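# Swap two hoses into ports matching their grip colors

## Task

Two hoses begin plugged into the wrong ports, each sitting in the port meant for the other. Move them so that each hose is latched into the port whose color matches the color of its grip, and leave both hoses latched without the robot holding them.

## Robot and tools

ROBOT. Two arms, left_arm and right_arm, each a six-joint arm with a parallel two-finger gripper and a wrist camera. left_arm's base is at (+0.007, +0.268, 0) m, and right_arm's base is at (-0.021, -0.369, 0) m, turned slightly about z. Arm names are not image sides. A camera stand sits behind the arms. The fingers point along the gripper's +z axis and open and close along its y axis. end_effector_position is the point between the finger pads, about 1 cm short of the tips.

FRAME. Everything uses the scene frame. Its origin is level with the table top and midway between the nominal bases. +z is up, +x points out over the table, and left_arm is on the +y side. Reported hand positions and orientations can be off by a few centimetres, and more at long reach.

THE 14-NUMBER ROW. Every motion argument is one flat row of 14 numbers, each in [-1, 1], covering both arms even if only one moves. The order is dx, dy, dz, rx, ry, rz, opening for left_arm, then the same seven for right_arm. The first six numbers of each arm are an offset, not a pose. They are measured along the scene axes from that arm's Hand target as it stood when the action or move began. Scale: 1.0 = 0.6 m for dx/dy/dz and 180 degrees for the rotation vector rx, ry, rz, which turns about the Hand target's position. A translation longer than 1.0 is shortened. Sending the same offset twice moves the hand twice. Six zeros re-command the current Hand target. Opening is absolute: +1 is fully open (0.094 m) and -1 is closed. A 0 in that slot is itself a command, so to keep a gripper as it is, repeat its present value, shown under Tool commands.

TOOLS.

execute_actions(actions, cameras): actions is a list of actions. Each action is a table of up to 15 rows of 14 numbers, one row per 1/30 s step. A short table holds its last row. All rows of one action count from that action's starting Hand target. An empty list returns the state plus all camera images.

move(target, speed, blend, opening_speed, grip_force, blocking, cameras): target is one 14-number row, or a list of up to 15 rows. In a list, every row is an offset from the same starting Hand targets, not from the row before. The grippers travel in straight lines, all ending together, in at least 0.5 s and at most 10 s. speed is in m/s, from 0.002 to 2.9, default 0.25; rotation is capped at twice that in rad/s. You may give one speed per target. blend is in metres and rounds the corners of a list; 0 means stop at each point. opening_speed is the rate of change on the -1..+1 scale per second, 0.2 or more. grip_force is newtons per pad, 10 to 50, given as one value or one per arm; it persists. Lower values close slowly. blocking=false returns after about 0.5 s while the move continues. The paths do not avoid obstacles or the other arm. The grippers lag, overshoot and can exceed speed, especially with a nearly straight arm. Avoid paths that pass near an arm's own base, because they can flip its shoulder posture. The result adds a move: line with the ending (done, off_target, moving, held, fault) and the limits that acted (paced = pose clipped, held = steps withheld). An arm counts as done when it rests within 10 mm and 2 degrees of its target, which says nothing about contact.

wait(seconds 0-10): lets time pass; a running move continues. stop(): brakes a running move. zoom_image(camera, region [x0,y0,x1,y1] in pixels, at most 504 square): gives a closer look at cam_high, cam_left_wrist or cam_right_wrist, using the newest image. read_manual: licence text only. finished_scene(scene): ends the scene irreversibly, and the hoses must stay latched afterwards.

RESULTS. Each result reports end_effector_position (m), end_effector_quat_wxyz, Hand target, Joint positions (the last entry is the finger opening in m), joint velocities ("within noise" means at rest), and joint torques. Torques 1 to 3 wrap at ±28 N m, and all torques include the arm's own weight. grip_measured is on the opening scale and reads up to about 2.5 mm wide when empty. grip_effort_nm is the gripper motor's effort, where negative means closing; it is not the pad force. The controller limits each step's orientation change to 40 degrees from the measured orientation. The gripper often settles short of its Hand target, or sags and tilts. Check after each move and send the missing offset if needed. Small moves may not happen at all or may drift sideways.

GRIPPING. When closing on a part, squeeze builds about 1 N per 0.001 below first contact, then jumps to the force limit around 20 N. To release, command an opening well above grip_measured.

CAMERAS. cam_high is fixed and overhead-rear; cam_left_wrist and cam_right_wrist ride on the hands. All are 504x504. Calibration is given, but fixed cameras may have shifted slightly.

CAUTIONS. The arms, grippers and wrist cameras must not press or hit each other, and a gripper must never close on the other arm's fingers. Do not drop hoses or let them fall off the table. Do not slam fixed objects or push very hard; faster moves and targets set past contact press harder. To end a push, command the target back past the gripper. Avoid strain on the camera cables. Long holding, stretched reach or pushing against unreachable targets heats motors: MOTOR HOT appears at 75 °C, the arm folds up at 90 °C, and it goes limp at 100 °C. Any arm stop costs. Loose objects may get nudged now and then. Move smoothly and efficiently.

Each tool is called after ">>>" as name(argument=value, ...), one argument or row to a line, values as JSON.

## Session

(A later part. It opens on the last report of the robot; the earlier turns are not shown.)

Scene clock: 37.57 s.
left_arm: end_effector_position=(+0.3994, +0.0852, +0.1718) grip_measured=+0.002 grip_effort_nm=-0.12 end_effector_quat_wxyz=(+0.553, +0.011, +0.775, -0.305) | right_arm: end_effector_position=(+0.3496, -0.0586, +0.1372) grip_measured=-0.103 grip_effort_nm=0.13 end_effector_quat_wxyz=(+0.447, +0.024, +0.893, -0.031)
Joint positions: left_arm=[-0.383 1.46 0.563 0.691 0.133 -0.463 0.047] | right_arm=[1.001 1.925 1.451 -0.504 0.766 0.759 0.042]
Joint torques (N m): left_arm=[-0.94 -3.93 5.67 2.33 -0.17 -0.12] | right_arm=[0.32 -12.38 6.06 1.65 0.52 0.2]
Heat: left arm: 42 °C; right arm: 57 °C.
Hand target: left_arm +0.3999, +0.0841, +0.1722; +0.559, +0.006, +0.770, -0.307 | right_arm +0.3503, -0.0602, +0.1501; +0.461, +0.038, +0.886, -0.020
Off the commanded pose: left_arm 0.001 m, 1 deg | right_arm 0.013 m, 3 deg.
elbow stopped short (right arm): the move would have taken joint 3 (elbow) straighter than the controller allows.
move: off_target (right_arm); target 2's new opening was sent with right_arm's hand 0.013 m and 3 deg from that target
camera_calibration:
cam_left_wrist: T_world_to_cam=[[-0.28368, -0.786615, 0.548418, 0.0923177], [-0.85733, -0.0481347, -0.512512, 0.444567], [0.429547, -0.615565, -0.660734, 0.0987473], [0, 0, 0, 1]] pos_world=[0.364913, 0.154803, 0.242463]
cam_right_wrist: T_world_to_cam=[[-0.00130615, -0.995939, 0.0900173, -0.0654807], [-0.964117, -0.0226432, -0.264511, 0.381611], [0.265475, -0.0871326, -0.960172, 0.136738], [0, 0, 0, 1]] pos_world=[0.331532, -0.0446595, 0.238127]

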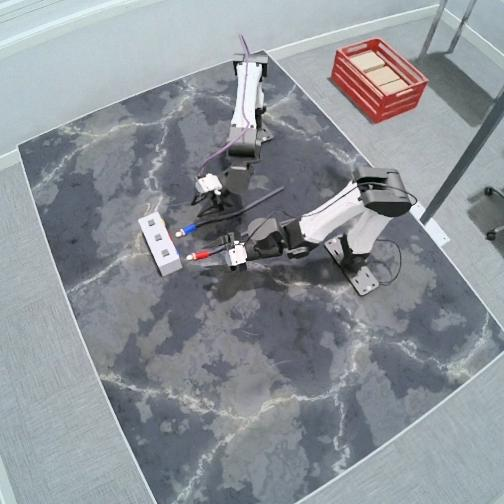

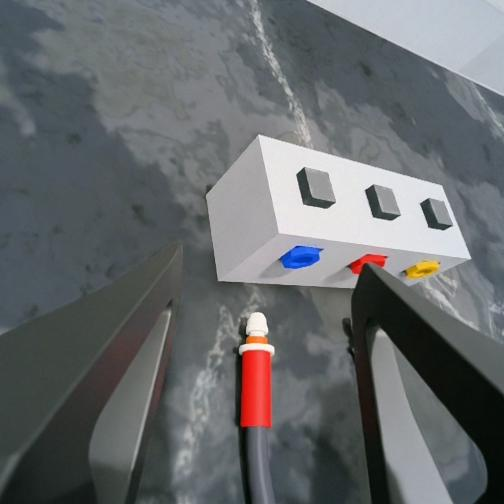

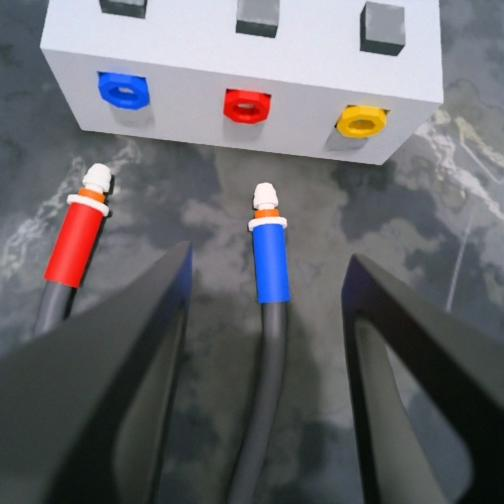

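>>> move(
  target=[
    [0,0,0,0,0,0,0, 0.0703,-0.0288,-0.14,0,0,0.028,-0.1],
  ],
  speed=0.2,
  cameras=["cam_right_wrist"],
)

Scene clock: 58.67 s.
left_arm: end_effector_position=(+0.3994, +0.0852, +0.1718) grip_measured=+0.002 grip_effort_nm=-0.12 end_effector_quat_wxyz=(+0.553, +0.011, +0.775, -0.305) | right_arm: end_effector_position=(+0.3924, -0.0777, +0.0715) grip_measured=-0.103 grip_effort_nm=0.13 end_effector_quat_wxyz=(+0.462, +0.002, +0.887, +0.000)
Joint positions: left_arm=[-0.383 1.46 0.563 0.691 0.133 -0.463 0.047] | right_arm=[0.874 2.001 1.223 -0.023 0.646 0.558 0.042]
Joint torques (N m): left_arm=[-0.92 -3.96 5.67 2.34 -0.16 -0.12] | right_arm=[0.27 -9.65 5.34 2.04 0.21 0.02]
Heat: left arm: 40 °C; right arm: 62 °C.
Hand target: left_arm +0.3999, +0.0841, +0.1722; +0.559, +0.006, +0.770, -0.307 | right_arm +0.3924, -0.0774, +0.0660; +0.461, -0.001, +0.887, +0.001
Off the commanded pose: left_arm 0.001 m, 1 deg | right_arm 0.005 m, 0 deg.
move: done
camera_calibration:
cam_right_wrist: T_world_to_cam=[[0.0633499, -0.996388, 0.0565408, -0.101548], [-0.951815, -0.0773556, -0.296756, 0.398374], [0.300058, -0.0350169, -0.953278, 0.0506137], [0, 0, 0, 1]] pos_world=[0.370424, -0.0685929, 0.172211]
Images, in order (width x height): cam_right_wrist 504x504.

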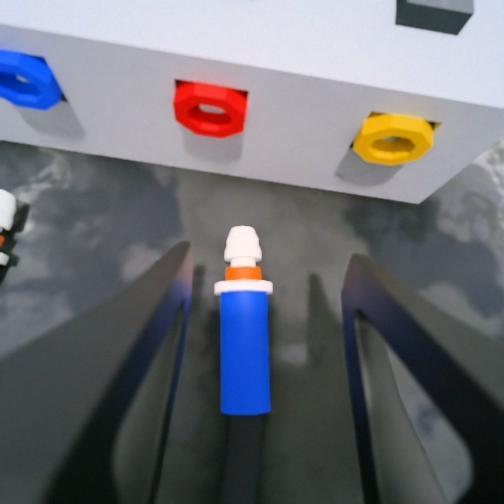

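>>> move(
  target=[
    [0,0,0,0,0,0,0, -0.005,0.0035,-0.084,0,0,0.011,-0.1],
  ],
  speed=0.1,
)

>>> move(
  target=[0,0,0,0,0,0,0, 0,0,0,0,0,0,-0.8],
  opening_speed=0.8,
  cameras=["cam_right_wrist"],
)

Scene clock: 60.10 s.
left_arm: end_effector_position=(+0.3994, +0.0852, +0.1718) grip_measured=+0.002 grip_effort_nm=-0.12 end_effector_quat_wxyz=(+0.553, +0.011, +0.775, -0.305) | right_arm: end_effector_position=(+0.3912, -0.0741, +0.0258) grip_measured=-0.103 grip_effort_nm=0.13 end_effector_quat_wxyz=(+0.465, -0.011, +0.885, +0.011)
Joint positions: left_arm=[-0.383 1.46 0.563 0.691 0.133 -0.463 0.047] | right_arm=[0.874 2.096 1.139 0.185 0.622 0.528 0.042]
Joint torques (N m): left_arm=[-0.94 -3.93 5.67 2.33 -0.16 -0.12] | right_arm=[0.17 -9.06 4.55 2.08 0.2 0.01]
Heat: left arm: 40 °C; right arm: 62 °C.
Hand target: left_arm +0.3999, +0.0841, +0.1722; +0.559, +0.006, +0.770, -0.307 | right_arm +0.3894, -0.0753, +0.0157; +0.461, -0.016, +0.887, +0.009
Off the commanded pose: left_arm 0.001 m, 1 deg | right_arm 0.010 m, 1 deg.
move: done

Scene clock: 61.20 s.
left_arm: end_effector_position=(+0.3994, +0.0852, +0.1718) grip_measured=+0.002 grip_effort_nm=-0.12 end_effector_quat_wxyz=(+0.553, +0.011, +0.775, -0.305) | right_arm: end_effector_position=(+0.3913, -0.0739, +0.0259) grip_measured=-0.642 grip_effort_nm=-1.05 end_effector_quat_wxyz=(+0.465, -0.012, +0.885, +0.012)
Joint positions: left_arm=[-0.383 1.46 0.563 0.691 0.133 -0.463 0.047] | right_arm=[0.874 2.096 1.139 0.186 0.621 0.527 0.017]
Joint torques (N m): left_arm=[-0.94 -3.96 5.67 2.34 -0.16 -0.12] | right_arm=[0.2 -9.09 4.59 2.07 0.21 0.01]
Heat: left arm: 40 °C; right arm: 61 °C.
Hand target: left_arm +0.3999, +0.0841, +0.1722; +0.559, +0.006, +0.770, -0.307 | right_arm +0.3894, -0.0753, +0.0158; +0.461, -0.016, +0.887, +0.009
Off the commanded pose: left_arm 0.001 m, 1 deg | right_arm 0.010 m, 1 deg.
move: done
camera_calibration:
cam_right_wrist: T_world_to_cam=[[0.0976665, -0.993995, 0.0493416, -0.108172], [-0.946215, -0.108109, -0.304942, 0.379758], [0.308445, -0.0169052, -0.951092, 0.00564228], [0, 0, 0, 1]] pos_world=[0.368157, -0.0663719, 0.126508]
Images, in order (width x height): cam_right_wrist 504x504.

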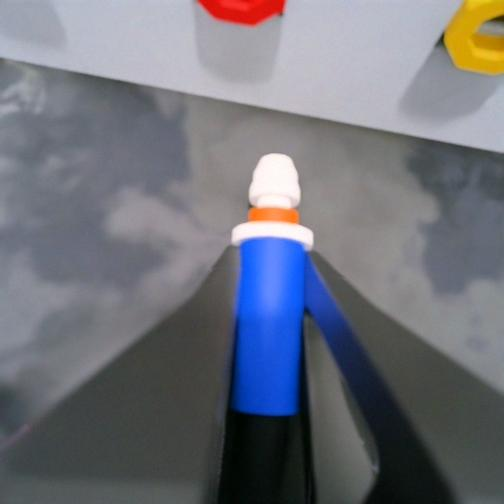

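>>> move(
  target=[
    [0,0,0,0,0,0,0, -0.033,-0.033,0.1,0,0,0,-0.8],
    [0,0,0,0,0,0,0, -0.045,-0.17,0.08,0,0,0,-0.8],
    [0,0,0,0,0,0,0, -0.042,-0.19,0.003,0,0,0,-0.8],
    [0,0,0,0,0,0,0, -0.042,-0.19,0.003,0,0,0,-0.1],
    [0,0,0,0,0,0,0, -0.1,-0.19,0.15,0,0,0,-0.1],
  ],
  speed=0.2,
  blend=[0.03,0.03,0,0,0],
  cameras=["cam_right_wrist"],
)

Scene clock: 65.27 s.
left_arm: end_effector_position=(+0.3994, +0.0852, +0.1718) grip_measured=+0.002 grip_effort_nm=-0.12 end_effector_quat_wxyz=(+0.553, +0.011, +0.775, -0.305) | right_arm: end_effector_position=(+0.3212, -0.1960, +0.0843) grip_measured=-0.103 grip_effort_nm=0.12 end_effector_quat_wxyz=(+0.439, -0.030, +0.898, -0.005)
Joint positions: left_arm=[-0.383 1.46 0.563 0.691 0.133 -0.463 0.047] | right_arm=[0.745 1.495 0.698 0.013 0.513 0.409 0.042]
Joint torques (N m): left_arm=[-0.92 -3.96 5.68 2.34 -0.17 -0.12] | right_arm=[0.65 -7.64 9.14 1.92 0.34 0.17]
Heat: left arm: 40 °C; right arm: 60 °C.
Hand target: left_arm +0.3999, +0.0841, +0.1722; +0.559, +0.006, +0.770, -0.307 | right_arm +0.3295, -0.1894, +0.1057; +0.461, -0.016, +0.887, +0.009
Off the commanded pose: left_arm 0.001 m, 1 deg | right_arm 0.024 m, 4 deg.
move: off_target (right_arm); blend cut to 0.0239 m at target 2
camera_calibration:
cam_right_wrist: T_world_to_cam=[[0.11897, -0.988706, 0.0911452, -0.234828], [-0.960026, -0.13797, -0.243544, 0.311475], [0.253369, -0.0585274, -0.965598, 0.0915117], [0, 0, 0, 1]] pos_world=[0.303776, -0.183845, 0.185625]
Images, in order (width x height): cam_right_wrist 504x504.

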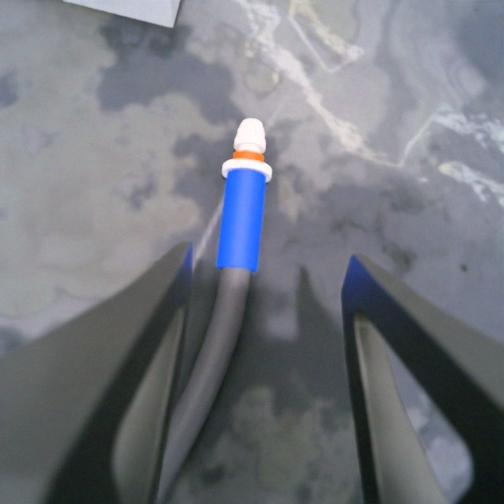

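>>> move(
  target=[
    [0,0.1,0,0.0225,-0.1915,-0.234,-0.97, 0.04,0.2,0.06,0,0,-0.04,-0.1],
    [0,0.1,0,0.0225,-0.1915,-0.234,-0.97, 0.104,0.347,-0.06,0,0,-0.061,-0.1],
  ],
  speed=0.22,
  blend=[0.03,0],
  cameras=["cam_right_wrist","cam_left_wrist"],
)

Scene clock: 69.43 s.
left_arm: end_effector_position=(+0.3976, +0.1425, +0.1654) grip_measured=-0.968 grip_effort_nm=-0.12 end_effector_quat_wxyz=(+0.585, +0.380, +0.571, -0.433) | right_arm: end_effector_position=(+0.3874, +0.0132, +0.0640) grip_measured=-0.103 grip_effort_nm=0.13 end_effector_quat_wxyz=(+0.451, +0.058, +0.890, -0.041)
Joint positions: left_arm=[0.114 2.009 0.738 1.527 1.331 -0.299 0.002] | right_arm=[1.034 2.356 1.838 -0.533 0.822 0.881 0.042]
Joint torques (N m): left_arm=[0.28 -6.46 6.95 1.75 0.03 -0.12] | right_arm=[0.44 -11.85 9.61 1.33 0.56 0.19]
Heat: left arm: 40 °C; right arm: 59 °C.
Hand target: left_arm +0.4000, +0.1442, +0.1722; +0.611, +0.386, +0.531, -0.443 | right_arm +0.3918, +0.0188, +0.0696; +0.460, +0.069, +0.885, -0.035
Off the commanded pose: left_arm 0.007 m, 6 deg | right_arm 0.009 m, 2 deg.
joint sent to its limit (left arm) — joint 4 (wrist pitch), upper limit. The joint targets are off in orientation, not in position.
move: off_target (left_arm)
camera_calibration:
cam_left_wrist: T_world_to_cam=[[-0.920853, -0.354326, 0.162736, 0.395909], [-0.326102, 0.47107, -0.819604, 0.20806], [0.213747, -0.807803, -0.549333, 0.225394], [0, 0, 0, 1]] pos_world=[0.384246, 0.224344, 0.229915]
cam_right_wrist: T_world_to_cam=[[-0.0717692, -0.994344, 0.0782882, 0.04069], [-0.960452, 0.0477242, -0.274327, 0.398515], [0.269039, -0.0948803, -0.958444, 0.0612267], [0, 0, 0, 1]] pos_world=[0.369202, 0.0272503, 0.16482]
Images, in order (width x height): cam_left_wrist 504x504, cam_right_wrist 504x504.

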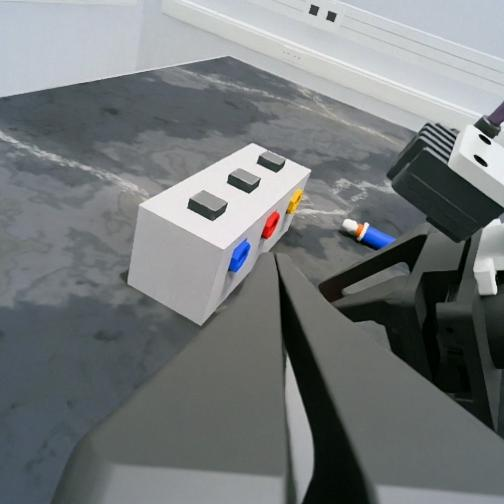

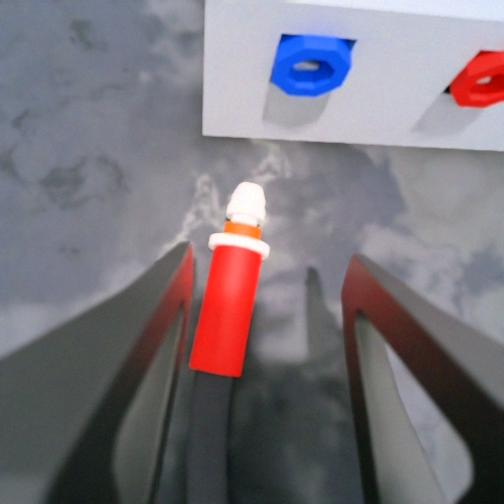

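>>> move(
  target=[
    [0,0,0,0,0,0,-0.97, 0.0145,0.0085,-0.03,0,0,-0.011,-0.1],
    [0,0,0,0,0,0,-0.97, 0.0145,0.0085,-0.09,0,0,-0.011,-0.1],
  ],
  speed=0.1,
  blend=[0.01,0],
  cameras=["cam_right_wrist"],
)

Scene clock: 70.87 s.
left_arm: end_effector_position=(+0.3976, +0.1425, +0.1654) grip_measured=-0.968 grip_effort_nm=-0.12 end_effector_quat_wxyz=(+0.585, +0.380, +0.571, -0.433) | right_arm: end_effector_position=(+0.3990, +0.0243, +0.0282) grip_measured=-0.103 grip_effort_nm=0.12 end_effector_quat_wxyz=(+0.461, +0.080, +0.883, -0.041)
Joint positions: left_arm=[0.114 2.009 0.738 1.527 1.331 -0.299 0.002] | right_arm=[1.034 2.482 1.905 -0.473 0.852 0.923 0.042]
Joint torques (N m): left_arm=[0.29 -6.45 6.98 1.75 0.03 -0.12] | right_arm=[-0.01 -11.47 6.78 1.45 0.41 0.17]
Heat: left arm: 40 °C; right arm: 59 °C.
Hand target: left_arm +0.4000, +0.1442, +0.1722; +0.611, +0.386, +0.531, -0.443 | right_arm +0.4006, +0.0240, +0.0157; +0.459, +0.084, +0.883, -0.043
Off the commanded pose: left_arm 0.007 m, 6 deg | right_arm 0.013 m, 1 deg.
joint sent to its limit (left arm) — joint 4 (wrist pitch), upper limit. The joint targets are off in orientation, not in position.
move: off_target (left_arm, right_arm)
camera_calibration:
cam_right_wrist: T_world_to_cam=[[-0.11272, -0.992024, 0.0564051, 0.0722929], [-0.949786, 0.090897, -0.299407, 0.394797], [0.291892, -0.087322, -0.952457, 0.0154167], [0, 0, 0, 1]] pos_world=[0.378621, 0.0371767, 0.128811]
Images, in order (width x height): cam_right_wrist 504x504.

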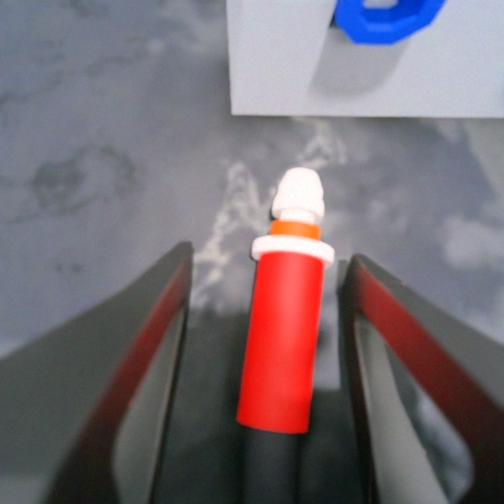

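>>> move(
  target=[0,0,0,0,0,0,-0.97, 0,0,0,0,0,0,-0.8],
  opening_speed=0.8,
)

>>> move(
  target=[
    [0,0,0,0,0,0,-0.97, -0.025,0,0.11,0,0,0,-0.8],
    [0,-0.05,0,0,0,0,-0.97, -0.076,-0.1,0.1155,0,0,0.032,-0.8],
    [0,-0.1,0,0,0,0,-0.97, 0.0123,-0.1117,0.0997,0,0,0.032,-0.8],
  ],
  speed=0.14,
  blend=[0.02,0,0],
  cameras=["cam_right_wrist","cam_left_wrist"],
)

>>> zoom_image(
  camera="cam_left_wrist",
  region=[210, 180, 370, 300],
)

Scene clock: 72.43 s.
left_arm: end_effector_position=(+0.3976, +0.1425, +0.1654) grip_measured=-0.968 grip_effort_nm=-0.12 end_effector_quat_wxyz=(+0.585, +0.380, +0.571, -0.433) | right_arm: end_effector_position=(+0.3995, +0.0251, +0.0280) grip_measured=-0.607 grip_effort_nm=-1.03 end_effector_quat_wxyz=(+0.462, +0.081, +0.882, -0.038)
Joint positions: left_arm=[0.114 2.009 0.738 1.527 1.331 -0.299 0.002] | right_arm=[1.034 2.484 1.905 -0.466 0.852 0.923 0.018]
Joint torques (N m): left_arm=[0.31 -6.48 6.95 1.75 0.03 -0.12] | right_arm=[0.01 -11.58 6.84 1.39 0.42 0.17]
Heat: left arm: 40 °C; right arm: 59 °C.
Hand target: left_arm +0.4000, +0.1442, +0.1722; +0.611, +0.386, +0.531, -0.443 | right_arm +0.4006, +0.0240, +0.0158; +0.459, +0.084, +0.883, -0.043
Off the commanded pose: left_arm 0.007 m, 6 deg | right_arm 0.012 m, 1 deg.
joint sent to its limit (left arm) — joint 4 (wrist pitch), upper limit. The joint targets are off in orientation, not in position.
move: off_target (left_arm, right_arm)

Scene clock: 75.17 s.
left_arm: end_effector_position=(+0.3951, +0.0850, +0.1646) grip_measured=-0.968 grip_effort_nm=-0.12 end_effector_quat_wxyz=(+0.584, +0.379, +0.559, -0.451) | right_arm: end_effector_position=(+0.4007, -0.0555, +0.0680) grip_measured=-0.607 grip_effort_nm=-1.04 end_effector_quat_wxyz=(+0.450, +0.037, +0.892, -0.036)
Joint positions: left_arm=[-0.055 2.028 0.738 1.53 1.188 -0.284 0.002] | right_arm=[0.915 2.137 1.463 -0.252 0.735 0.691 0.018]
Joint torques (N m): left_arm=[-0.5 -6.56 6.58 1.83 -0.23 0.15] | right_arm=[0.65 -10.21 9.65 1.81 0.33 0.01]
Heat: left arm: 40 °C; right arm: 60 °C.
Hand target: left_arm +0.3999, +0.0841, +0.1723; +0.611, +0.386, +0.531, -0.443 | right_arm +0.4080, -0.0431, +0.0755; +0.461, +0.039, +0.886, -0.020
Off the commanded pose: left_arm 0.009 m, 5 deg | right_arm 0.016 m, 2 deg.
joint sent to its limit (left arm) — joint 4 (wrist pitch), upper limit. The joint targets still meet the commanded pose.
move: off_target (left_arm, right_arm)
camera_calibration:
cam_left_wrist: T_world_to_cam=[[-0.930762, -0.32142, 0.174275, 0.372532], [-0.313281, 0.455329, -0.833385, 0.232312], [0.188515, -0.83028, -0.524497, 0.186788], [0, 0, 0, 1]] pos_world=[0.384305, 0.169048, 0.226652]
cam_right_wrist: T_world_to_cam=[[-0.0296387, -0.995752, 0.087176, -0.0445691], [-0.962571, 0.00492685, -0.270985, 0.413967], [0.269404, -0.0919447, -0.958628, 0.0550385], [0, 0, 0, 1]] pos_world=[0.382324, -0.0413588, 0.168826]
Images, in order (width x height): cam_left_wrist 504x504, cam_right_wrist 504x504.

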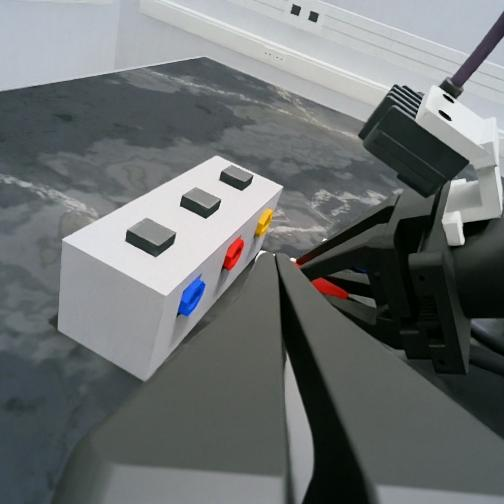

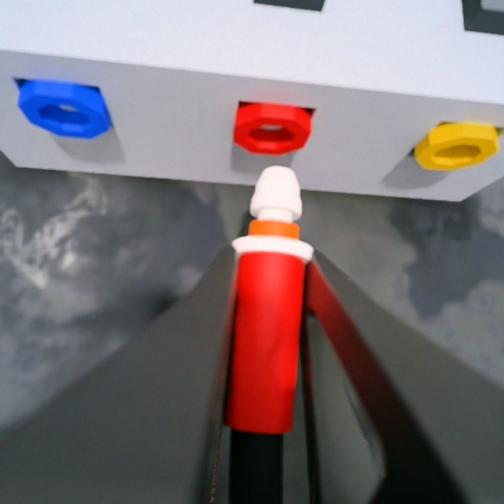

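Scaled by 3.150 from the camera's 504x504 image, which has a finer 720x720 frame.

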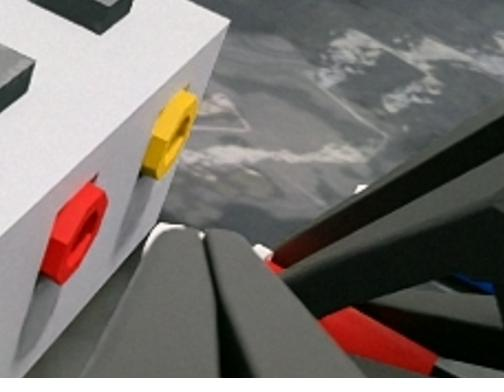

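>>> move(
  target=[0.025,0.045,-0.012,0,0,0,-0.97, 0,0,0,0,0,0,-0.8],
  speed=0.14,
  cameras=["cam_left_wrist"],
)

>>> zoom_image(
  camera="cam_left_wrist",
  region=[210, 180, 370, 300],
)

Scene clock: 76.47 s.
left_arm: end_effector_position=(+0.4128, +0.1110, +0.1579) grip_measured=-0.968 grip_effort_nm=-0.12 end_effector_quat_wxyz=(+0.590, +0.377, +0.564, -0.438) | right_arm: end_effector_position=(+0.4007, -0.0555, +0.0680) grip_measured=-0.607 grip_effort_nm=-1.05 end_effector_quat_wxyz=(+0.450, +0.037, +0.892, -0.036)
Joint positions: left_arm=[0.018 2.08 0.795 1.531 1.237 -0.284 0.002] | right_arm=[0.915 2.137 1.463 -0.252 0.735 0.69 0.018]
Joint torques (N m): left_arm=[0.03 -6.97 6.98 1.79 0.04 -0.06] | right_arm=[0.68 -10.17 9.65 1.83 0.32 0.01]
Heat: left arm: 40 °C; right arm: 60 °C.
Hand target: left_arm +0.4148, +0.1111, +0.1650; +0.611, +0.386, +0.530, -0.443 | right_arm +0.4079, -0.0431, +0.0755; +0.461, +0.039, +0.886, -0.020
Off the commanded pose: left_arm 0.008 m, 5 deg | right_arm 0.016 m, 2 deg.
joint sent to its limit (left arm) — joint 4 (wrist pitch), upper limit. The joint targets are off in orientation, not in position.
move: off_target (left_arm, right_arm)
camera_calibration:
cam_left_wrist: T_world_to_cam=[[-0.923318, -0.34754, 0.163399, 0.400175], [-0.318969, 0.45705, -0.830279, 0.222023], [0.213873, -0.818731, -0.532858, 0.191043], [0, 0, 0, 1]] pos_world=[0.399448, 0.194014, 0.220751]
Images, in order (width x height): cam_left_wrist 504x504.

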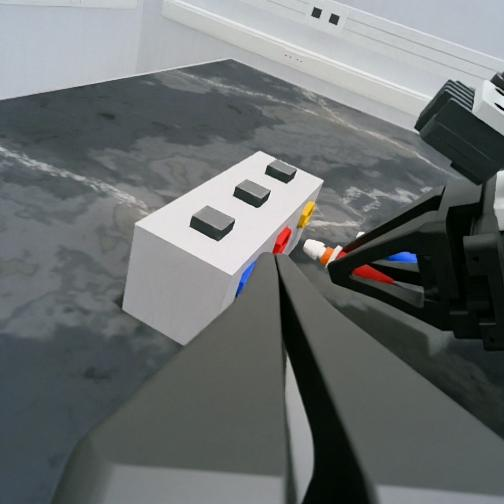

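Scaled by 3.150 from the camera's 504x504 image, which has a finer 720x720 frame.

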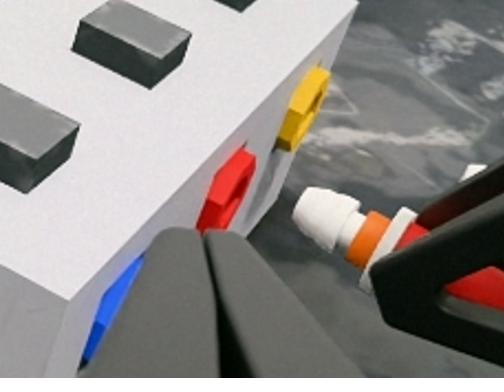

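>>> zoom_image(
  camera="cam_left_wrist",
  region=[265, 215, 345, 275],
)

Scaled by 6.300 from the camera's 504x504 image, which has a finer 720x720 frame.

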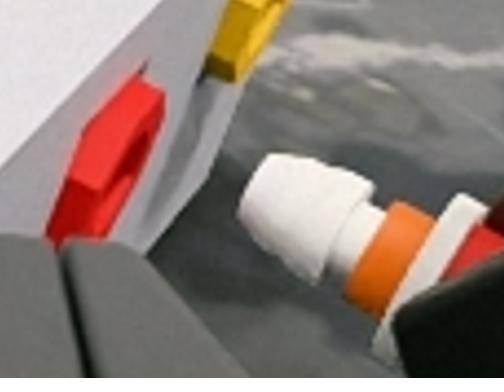

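>>> move(
  target=[
    [0,0,0,0,0,0,-0.97, -0.083,0.005,0.013,0,0,0.0167,-0.8],
    [0,0,0,0,0,0,-0.97, 0,-0.0017,-0.0067,0,0,0.0167,-0.8],
  ],
  speed=0.13,
  cameras=["cam_right_wrist","cam_left_wrist"],
)

>>> zoom_image(
  camera="cam_left_wrist",
  region=[265, 215, 345, 275],
)

Scene clock: 79.07 s.
left_arm: end_effector_position=(+0.4128, +0.1109, +0.1579) grip_measured=-0.968 grip_effort_nm=-0.12 end_effector_quat_wxyz=(+0.590, +0.377, +0.564, -0.438) | right_arm: end_effector_position=(+0.3996, -0.0563, +0.0629) grip_measured=-0.607 grip_effort_nm=-1.05 end_effector_quat_wxyz=(+0.449, +0.013, +0.893, -0.024)
Joint positions: left_arm=[0.018 2.08 0.795 1.531 1.238 -0.284 0.002] | right_arm=[0.905 2.115 1.399 -0.171 0.694 0.626 0.018]
Joint torques (N m): left_arm=[0.02 -6.98 6.95 1.78 0.05 -0.06] | right_arm=[0.57 -9.98 9.69 1.92 0.27 -0.01]
Heat: left arm: 40 °C; right arm: 61 °C.
Hand target: left_arm +0.4148, +0.1111, +0.1650; +0.611, +0.386, +0.531, -0.443 | right_arm +0.4078, -0.0440, +0.0714; +0.461, +0.016, +0.887, -0.008
Off the commanded pose: left_arm 0.007 m, 5 deg | right_arm 0.017 m, 2 deg.
joint sent to its limit (left arm) — joint 4 (wrist pitch), upper limit. The joint targets are off in orientation, not in position.
move: off_target (left_arm, right_arm)
camera_calibration:
cam_left_wrist: T_world_to_cam=[[-0.923454, -0.347205, 0.163347, 0.400175], [-0.318768, 0.457212, -0.830268, 0.221909], [0.213588, -0.818784, -0.532892, 0.191174], [0, 0, 0, 1]] pos_world=[0.399448, 0.194013, 0.220751]
cam_right_wrist: T_world_to_cam=[[0.0242996, -0.995837, 0.0878517, -0.0665201], [-0.962425, -0.0470773, -0.267437, 0.408329], [0.27046, -0.078052, -0.959562, 0.0508349], [0, 0, 0, 1]] pos_world=[0.380853, -0.0430524, 0.163826]
Images, in order (width x height): cam_left_wrist 504x504, cam_right_wrist 504x504.

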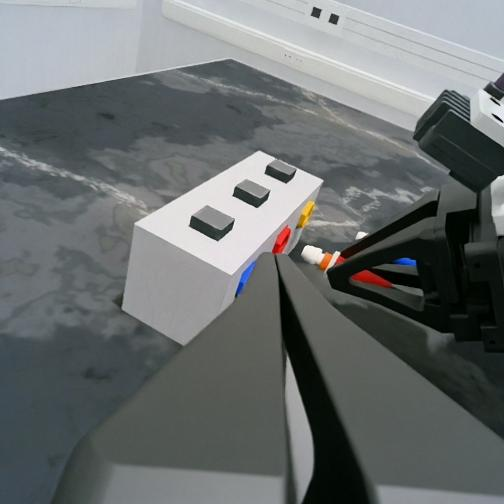

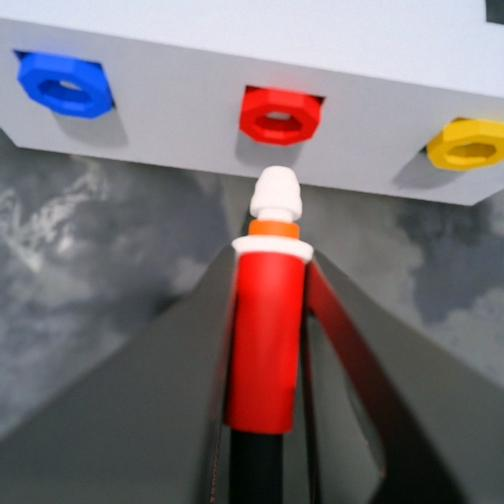

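Scaled by 6.300 from the camera's 504x504 image, which has a finer 720x720 frame.

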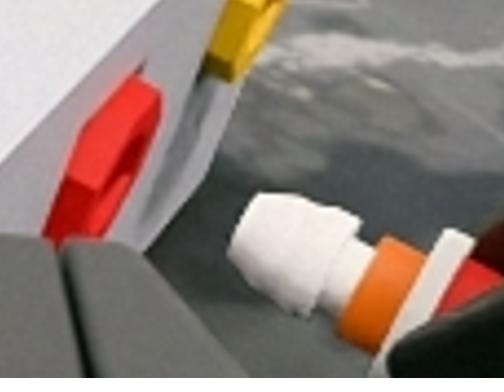

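>>> move(
  target=[
    [0,0,0,0,0,0,-0.97, -0.083,0.005,0.018,0,0,0.005,-0.8],
    [0,0,0,0,0,0,-0.97, 0,-0.001,0.0025,0,0,0.005,-0.8],
    [0,0,0,0,0,0,-0.97, 0.023,-0.002,0.001,0,0,0.005,-0.8],
    [0,0,0,0,0,0,-0.97, 0.058,-0.004,0.024,-0.0011,-0.022,0.003,-0.8],
    [0,0,0,0,0,0,-0.97, 0.142,-0.008,0.1,-0.0045,-0.088,-0.003,-0.8],
  ],
  blend=[0,0.004,0.004,0.008,0],
  speed=0.13,
  cameras=["cam_left_wrist","cam_right_wrist"],
)

>>> zoom_image(
  camera="cam_left_wrist",
  region=[225, 195, 345, 285],
)

Scene clock: 82.97 s.
left_arm: end_effector_position=(+0.4128, +0.1109, +0.1579) grip_measured=-0.968 grip_effort_nm=-0.12 end_effector_quat_wxyz=(+0.590, +0.377, +0.564, -0.438) | right_arm: end_effector_position=(+0.4874, -0.0561, +0.1220) grip_measured=-0.797 grip_effort_nm=-0.16 end_effector_quat_wxyz=(+0.566, +0.012, +0.824, -0.022)
Joint positions: left_arm=[0.018 2.08 0.795 1.531 1.238 -0.284 0.002] | right_arm=[0.8 2.214 1.546 0.163 0.735 0.33 0.01]
Joint torques (N m): left_arm=[0.03 -7.01 6.97 1.78 0.04 -0.06] | right_arm=[0.69 -11.29 9.54 2.32 0.31 -0.01]
Heat: left arm: 40 °C; right arm: 61 °C.
Hand target: left_arm +0.4148, +0.1111, +0.1650; +0.611, +0.386, +0.531, -0.443 | right_arm +0.4930, -0.0489, +0.1314; +0.579, +0.018, +0.815, -0.015
Off the commanded pose: left_arm 0.007 m, 5 deg | right_arm 0.013 m, 2 deg.
joint sent to its limit (left arm) — joint 4 (wrist pitch), upper limit. The joint targets are off in orientation, not in position.
move: off_target (left_arm, right_arm)
camera_calibration:
cam_left_wrist: T_world_to_cam=[[-0.923454, -0.347205, 0.163347, 0.400175], [-0.318768, 0.457212, -0.830268, 0.221909], [0.213588, -0.818784, -0.532892, 0.191174], [0, 0, 0, 1]] pos_world=[0.399448, 0.194013, 0.220751]
cam_right_wrist: T_world_to_cam=[[0.00709628, -0.995361, 0.095948, -0.0662406], [-0.855155, -0.0557752, -0.515363, 0.486182], [0.518324, -0.0783932, -0.851584, -0.0502457], [0, 0, 0, 1]] pos_world=[0.442275, -0.0427553, 0.214127]
Images, in order (width x height): cam_left_wrist 504x504, cam_right_wrist 504x504.

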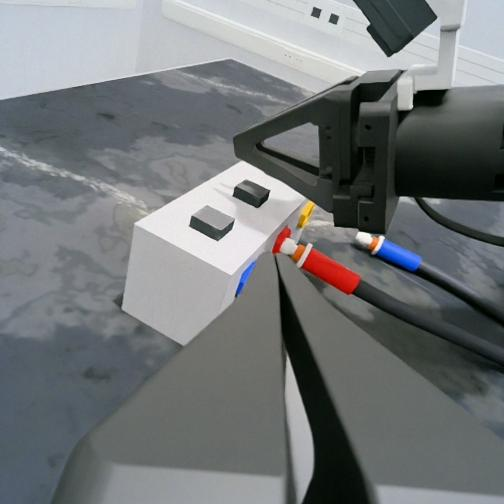

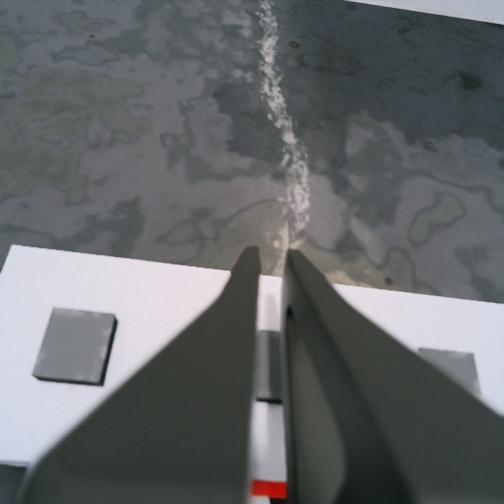

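Scaled by 4.200 from the camera's 504x504 image, which has a finer 720x720 frame.

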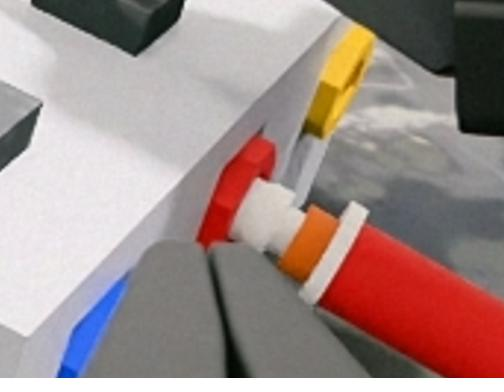

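>>> move(
  target=[
    [0,0,0,0,0,0,-0.97, -0.1,0.003,0.05,0,0,0,-0.8],
    [0,0,0,0,0,0,-0.97, -0.22,0.008,0.02,0.0045,0.088,0,-0.1],
  ],
  speed=0.2,
  blend=[0.02,0],
  cameras=["cam_left_wrist","cam_right_wrist"],
)

Scene clock: 86.03 s.
left_arm: end_effector_position=(+0.4128, +0.1109, +0.1579) grip_measured=-0.968 grip_effort_nm=-0.12 end_effector_quat_wxyz=(+0.590, +0.377, +0.564, -0.438) | right_arm: end_effector_position=(+0.3567, -0.0521, +0.1085) grip_measured=-0.103 grip_effort_nm=0.13 end_effector_quat_wxyz=(+0.440, -0.001, +0.897, -0.046)
Joint positions: left_arm=[0.018 2.08 0.795 1.531 1.238 -0.284 0.002] | right_arm=[0.994 1.996 1.442 -0.437 0.757 0.706 0.042]
Joint torques (N m): left_arm=[0.02 -6.98 6.97 1.78 0.04 -0.07] | right_arm=[0.38 -14.67 9.51 1.47 0.32 0.21]
Heat: left arm: 40 °C; right arm: 62 °C.
Hand target: left_arm +0.4148, +0.1111, +0.1650; +0.611, +0.386, +0.531, -0.443 | right_arm +0.3610, -0.0441, +0.1433; +0.461, +0.020, +0.887, -0.011
Off the commanded pose: left_arm 0.007 m, 5 deg | right_arm 0.036 m, 5 deg.
joint sent to its limit (left arm) — joint 4 (wrist pitch), upper limit. The joint targets are off in orientation, not in position.
move: off_target (left_arm, right_arm); target 2's new opening was sent with right_arm's hand 0.036 m and 5 deg from that target
camera_calibration:
cam_left_wrist: T_world_to_cam=[[-0.923454, -0.347205, 0.163347, 0.400175], [-0.318768, 0.457212, -0.830268, 0.221909], [0.213588, -0.818784, -0.532892, 0.191174], [0, 0, 0, 1]] pos_world=[0.399448, 0.194013, 0.220751]
cam_right_wrist: T_world_to_cam=[[0.030795, -0.990031, 0.137444, -0.0726813], [-0.967249, -0.06418, -0.245581, 0.377938], [0.251954, -0.12538, -0.959583, 0.110625], [0, 0, 0, 1]] pos_world=[0.339926, -0.0338305, 0.208958]
Images, in order (width x height): cam_left_wrist 504x504, cam_right_wrist 504x504.

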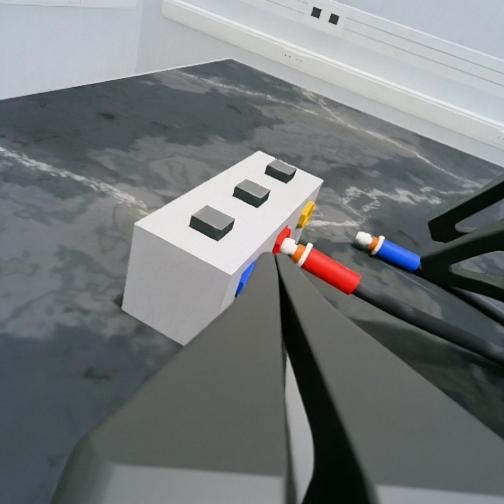

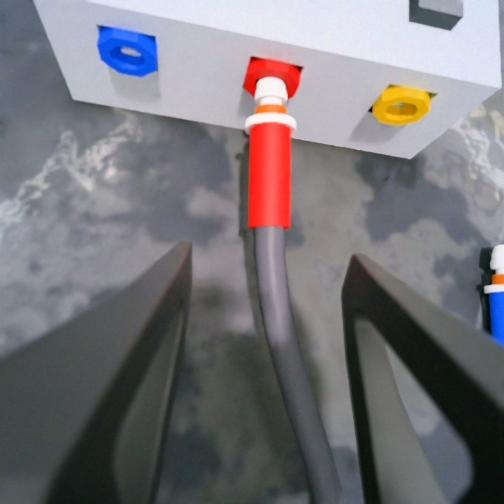

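>>> move(
  target=[0,0,0,0,0,0,-0.97, 0.078,-0.0115,-0.1,0.002,0.039,0,-0.1],
  speed=0.15,
  cameras=["cam_right_wrist"],
)

Scene clock: 87.67 s.
left_arm: end_effector_position=(+0.4128, +0.1109, +0.1579) grip_measured=-0.968 grip_effort_nm=-0.12 end_effector_quat_wxyz=(+0.590, +0.377, +0.564, -0.438) | right_arm: end_effector_position=(+0.4001, -0.0607, +0.0746) grip_measured=-0.103 grip_effort_nm=0.13 end_effector_quat_wxyz=(+0.396, +0.019, +0.918, -0.023)
Joint positions: left_arm=[0.018 2.08 0.795 1.531 1.238 -0.284 0.002] | right_arm=[0.875 2.11 1.53 -0.408 0.608 0.677 0.042]
Joint torques (N m): left_arm=[0.01 -6.99 6.98 1.78 0.04 -0.07] | right_arm=[0.31 -10.59 9.69 1.68 0.27 -0.01]
Heat: left arm: 40 °C; right arm: 62 °C.
Hand target: left_arm +0.4148, +0.1111, +0.1650; +0.611, +0.386, +0.531, -0.443 | right_arm +0.4078, -0.0509, +0.0835; +0.406, +0.021, +0.914, -0.009
Off the commanded pose: left_arm 0.007 m, 5 deg | right_arm 0.015 m, 2 deg.
joint sent to its limit (left arm) — joint 4 (wrist pitch), upper limit. The joint targets are off in orientation, not in position.
move: off_target (left_arm, right_arm)
camera_calibration:
cam_right_wrist: T_world_to_cam=[[0.0226558, -0.996846, 0.0760563, -0.0704659], [-0.987613, -0.0341309, -0.153151, 0.414149], [0.155263, -0.0716445, -0.985272, 0.109844], [0, 0, 0, 1]] pos_world=[0.39356, -0.0482387, 0.177013]
Images, in order (width x height): cam_right_wrist 504x504.

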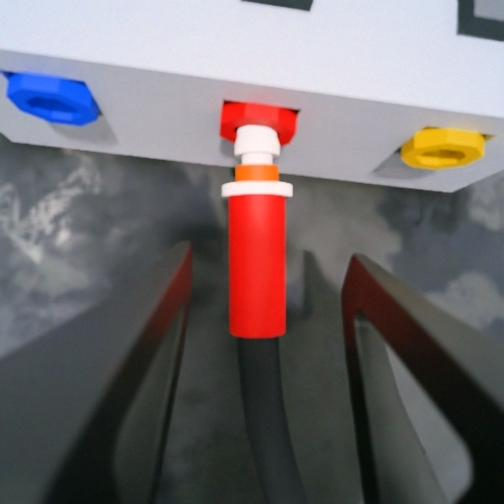

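>>> move(
  target=[0,0,0,0,0,0,-0.97, 0.034,0.003,-0.034,0,0,0,-0.1],
  speed=0.1,
  cameras=["cam_right_wrist","cam_left_wrist"],
)

Scene clock: 88.77 s.
left_arm: end_effector_position=(+0.4128, +0.1109, +0.1579) grip_measured=-0.968 grip_effort_nm=-0.12 end_effector_quat_wxyz=(+0.590, +0.377, +0.564, -0.438) | right_arm: end_effector_position=(+0.4175, -0.0592, +0.0542) grip_measured=-0.103 grip_effort_nm=0.13 end_effector_quat_wxyz=(+0.393, +0.016, +0.919, -0.024)
Joint positions: left_arm=[0.018 2.08 0.795 1.531 1.238 -0.284 0.002] | right_arm=[0.848 2.185 1.565 -0.359 0.59 0.648 0.042]
Joint torques (N m): left_arm=[0.03 -6.98 6.97 1.79 0.04 -0.06] | right_arm=[-0.01 -10.7 9.98 1.76 0.26 0.01]
Heat: left arm: 40 °C; right arm: 62 °C.
Hand target: left_arm +0.4148, +0.1111, +0.1650; +0.611, +0.386, +0.531, -0.443 | right_arm +0.4283, -0.0493, +0.0630; +0.406, +0.021, +0.914, -0.010
Off the commanded pose: left_arm 0.007 m, 5 deg | right_arm 0.017 m, 2 deg.
joint sent to its limit (left arm) — joint 4 (wrist pitch), upper limit. The joint targets are off in orientation, not in position.
move: off_target (left_arm, right_arm)
camera_calibration:
cam_left_wrist: T_world_to_cam=[[-0.923454, -0.347205, 0.163347, 0.400175], [-0.318768, 0.457212, -0.830268, 0.221909], [0.213588, -0.818784, -0.532892, 0.191174], [0, 0, 0, 1]] pos_world=[0.399448, 0.194013, 0.220751]
cam_right_wrist: T_world_to_cam=[[0.0259177, -0.99646, 0.0799789, -0.0693791], [-0.988326, -0.0375573, -0.147654, 0.428049], [0.150135, -0.0752184, -0.9858, 0.089231], [0, 0, 0, 1]] pos_world=[0.411454, -0.0463452, 0.156716]
Images, in order (width x height): cam_left_wrist 504x504, cam_right_wrist 504x504.

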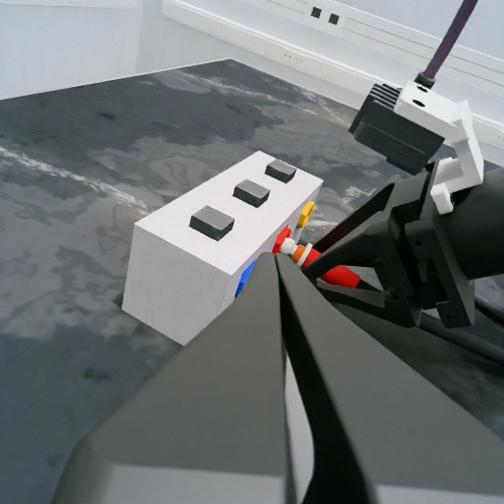

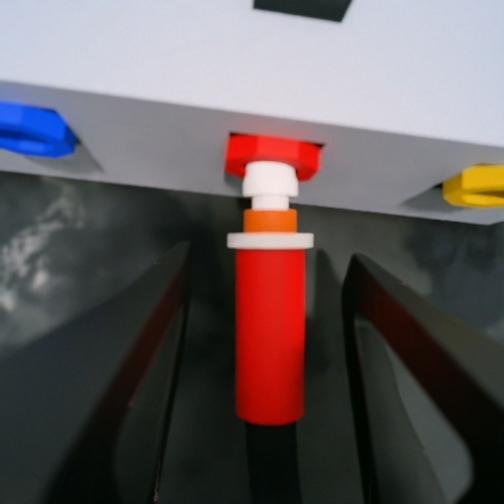

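>>> move(
  target=[0,0,0,0,0,0,-0.97, 0,0,0,0,0,0,-0.8],
  opening_speed=0.8,
  cameras=["cam_right_wrist","cam_left_wrist"],
)

>>> zoom_image(
  camera="cam_left_wrist",
  region=[265, 205, 385, 295],
)

Scene clock: 90.13 s.
left_arm: end_effector_position=(+0.4128, +0.1109, +0.1579) grip_measured=-0.968 grip_effort_nm=-0.12 end_effector_quat_wxyz=(+0.590, +0.377, +0.564, -0.438) | right_arm: end_effector_position=(+0.4182, -0.0577, +0.0553) grip_measured=-0.642 grip_effort_nm=-1.05 end_effector_quat_wxyz=(+0.394, +0.016, +0.919, -0.022)
Joint positions: left_arm=[0.018 2.08 0.795 1.531 1.238 -0.284 0.002] | right_arm=[0.848 2.185 1.568 -0.356 0.587 0.646 0.017]
Joint torques (N m): left_arm=[0.02 -6.98 6.97 1.78 0.03 -0.06] | right_arm=[0.05 -10.67 9.85 1.73 0.28 0.02]
Heat: left arm: 40 °C; right arm: 61 °C.
Hand target: left_arm +0.4148, +0.1111, +0.1650; +0.611, +0.386, +0.531, -0.443 | right_arm +0.4284, -0.0493, +0.0631; +0.406, +0.021, +0.914, -0.009
Off the commanded pose: left_arm 0.007 m, 5 deg | right_arm 0.015 m, 2 deg.
joint sent to its limit (left arm) — joint 4 (wrist pitch), upper limit. The joint targets are off in orientation, not in position.
move: off_target (left_arm, right_arm)
camera_calibration:
cam_left_wrist: T_world_to_cam=[[-0.923454, -0.347205, 0.163347, 0.400175], [-0.318768, 0.457212, -0.830268, 0.221909], [0.213588, -0.818784, -0.532892, 0.191174], [0, 0, 0, 1]] pos_world=[0.399448, 0.194013, 0.220751]
cam_right_wrist: T_world_to_cam=[[0.0289454, -0.996762, 0.0750173, -0.0690533], [-0.988001, -0.0399197, -0.149197, 0.428746], [0.151709, -0.0697986, -0.985958, 0.0899273], [0, 0, 0, 1]] pos_world=[0.411958, -0.0454374, 0.157813]
Images, in order (width x height): cam_left_wrist 504x504, cam_right_wrist 504x504.

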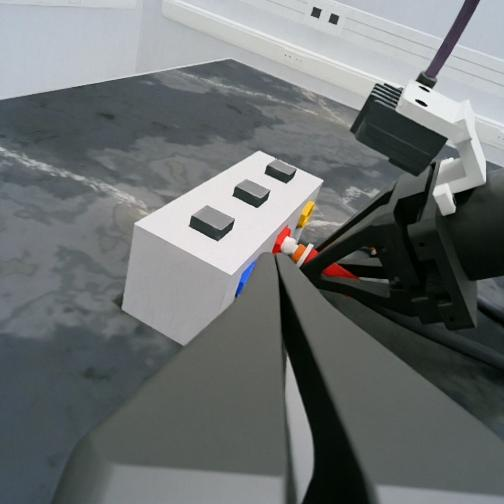

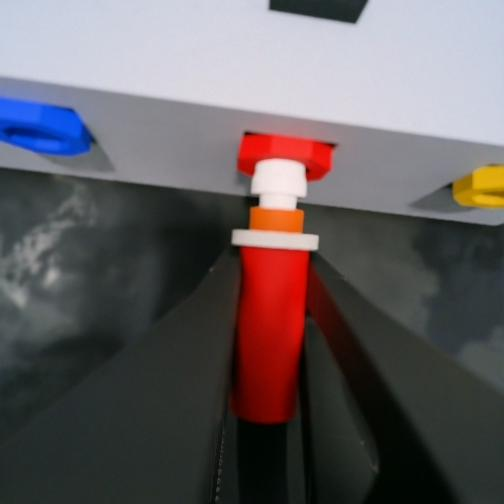

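Scaled by 4.200 from the camera's 504x504 image, which has a finer 720x720 frame.

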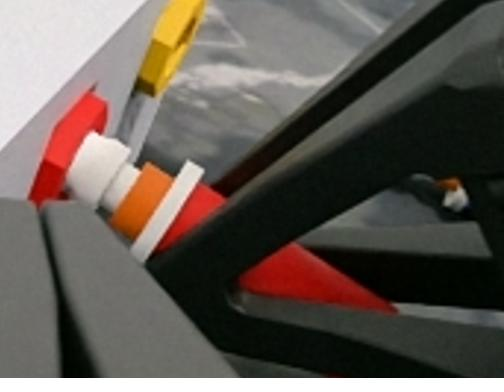

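>>> move(
  target=[
    [0,0,0,0,0,0,-0.97, -0.122,0.013,0.033,-0.0025,-0.05,0,-0.8],
    [0,0,0,0,0,0,-0.97, -0.0343,0.0085,0.016,-0.0025,-0.05,0,-0.8],
  ],
  speed=0.14,
  cameras=["cam_right_wrist","cam_left_wrist"],
)

>>> zoom_image(
  camera="cam_left_wrist",
  region=[265, 215, 345, 275],
)

Scene clock: 92.57 s.
left_arm: end_effector_position=(+0.4128, +0.1109, +0.1579) grip_measured=-0.968 grip_effort_nm=-0.12 end_effector_quat_wxyz=(+0.590, +0.377, +0.564, -0.438) | right_arm: end_effector_position=(+0.3993, -0.0561, +0.0645) grip_measured=-0.642 grip_effort_nm=-1.05 end_effector_quat_wxyz=(+0.464, +0.015, +0.885, -0.027)
Joint positions: left_arm=[0.018 2.08 0.795 1.531 1.238 -0.284 0.002] | right_arm=[0.914 2.114 1.378 -0.125 0.725 0.617 0.017]
Joint torques (N m): left_arm=[0.02 -6.98 6.98 1.79 0.04 -0.06] | right_arm=[0.55 -9.92 9.61 1.96 0.32 0.04]
Heat: left arm: 40 °C; right arm: 62 °C.
Hand target: left_arm +0.4148, +0.1111, +0.1650; +0.611, +0.386, +0.531, -0.443 | right_arm +0.4077, -0.0441, +0.0727; +0.476, +0.020, +0.879, -0.011
Off the commanded pose: left_arm 0.007 m, 5 deg | right_arm 0.017 m, 2 deg.
joint sent to its limit (left arm) — joint 4 (wrist pitch), upper limit. The joint targets are off in orientation, not in position.
move: off_target (left_arm, right_arm)
camera_calibration:
cam_left_wrist: T_world_to_cam=[[-0.923454, -0.347205, 0.163347, 0.400175], [-0.318768, 0.457212, -0.830268, 0.221909], [0.213588, -0.818784, -0.532892, 0.191174], [0, 0, 0, 1]] pos_world=[0.399448, 0.194013, 0.220751]
cam_right_wrist: T_world_to_cam=[[0.0152676, -0.995585, 0.0926186, -0.06318], [-0.953036, -0.0425107, -0.299858, 0.407054], [0.302472, -0.0836907, -0.949477, 0.0386782], [0, 0, 0, 1]] pos_world=[0.377203, -0.0423599, 0.164634]
Images, in order (width x height): cam_left_wrist 504x504, cam_right_wrist 504x504.

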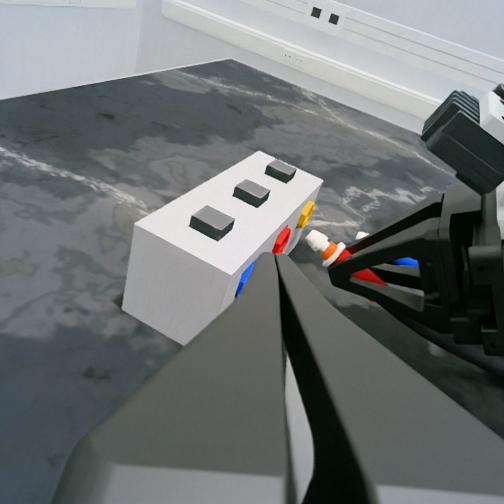

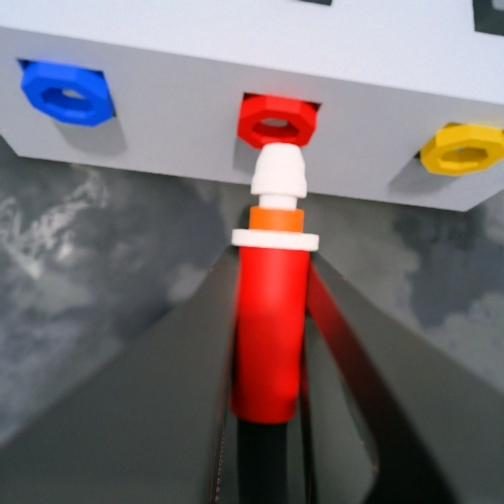

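Scaled by 6.300 from the camera's 504x504 image, which has a finer 720x720 frame.

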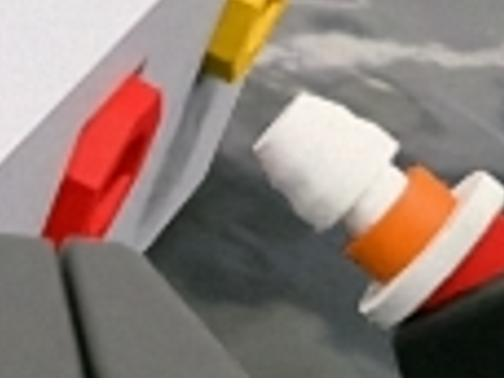

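>>> move(
  target=[
    [0,0,0,0,0,0,-0.97, -0.071,-0.003,0,0.005,0.105,0,-0.8],
    [0,0,0,0,0,0,-0.97, -0.071,-0.003,-0.097,0.005,0.105,0,-0.8],
    [0,0,0,0,0,0,-0.97, -0.071,-0.003,-0.097,0.005,0.105,0,-0.2],
    [0,0,0,0,0,0,-0.97, -0.071,-0.003,-0.097,-0.001,-0.01,0,-0.2],
  ],
  speed=0.13,
  cameras=["cam_right_wrist","cam_left_wrist"],
)

Scene clock: 98.33 s.
left_arm: end_effector_position=(+0.4128, +0.1109, +0.1579) grip_measured=-0.968 grip_effort_nm=-0.12 end_effector_quat_wxyz=(+0.590, +0.377, +0.564, -0.438) | right_arm: end_effector_position=(+0.3695, -0.0418, +0.0248) grip_measured=-0.203 grip_effort_nm=0.12 end_effector_quat_wxyz=(+0.494, +0.028, +0.869, +0.001)
Joint positions: left_arm=[0.018 2.08 0.795 1.531 1.238 -0.284 0.002] | right_arm=[0.994 2.167 1.218 0.134 0.789 0.679 0.037]
Joint torques (N m): left_arm=[0.02 -6.98 6.97 1.79 0.04 -0.07] | right_arm=[0.65 -9.87 4.16 1.76 0.43 0]
Heat: left arm: 41 °C; right arm: 62 °C.
Hand target: left_arm +0.4148, +0.1111, +0.1650; +0.611, +0.386, +0.531, -0.443 | right_arm +0.3651, -0.0458, +0.0147; +0.490, +0.019, +0.871, -0.012
Off the commanded pose: left_arm 0.007 m, 5 deg | right_arm 0.012 m, 2 deg.
joint sent to its limit (left arm) — joint 4 (wrist pitch), upper limit. The joint targets are off in orientation, not in position.
move: off_target (left_arm, right_arm); target 3's new opening was sent with right_arm's hand 0.011 m and 0 deg from that target
camera_calibration:
cam_left_wrist: T_world_to_cam=[[-0.923454, -0.347205, 0.163347, 0.400175], [-0.318768, 0.457212, -0.830268, 0.221909], [0.213588, -0.818784, -0.532892, 0.191174], [0, 0, 0, 1]] pos_world=[0.399448, 0.194013, 0.220751]
cam_right_wrist: T_world_to_cam=[[0.0149227, -0.999276, 0.0349897, -0.0433568], [-0.930061, -0.0267197, -0.366431, 0.361254], [0.367101, -0.0270744, -0.929787, -0.0108368], [0, 0, 0, 1]] pos_world=[0.340613, -0.0339662, 0.123816]
Images, in order (width x height): cam_left_wrist 504x504, cam_right_wrist 504x504.

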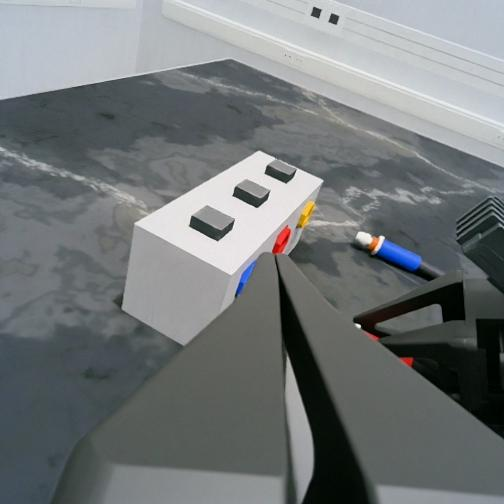

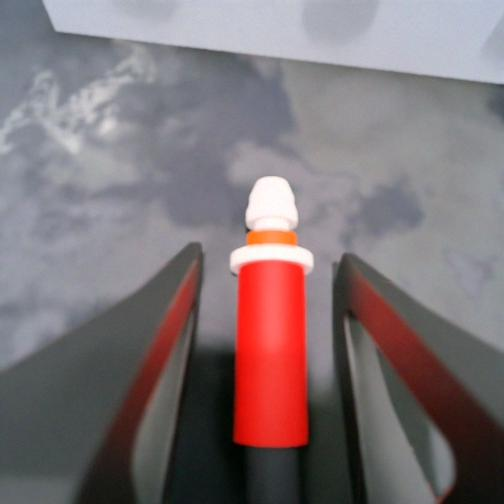

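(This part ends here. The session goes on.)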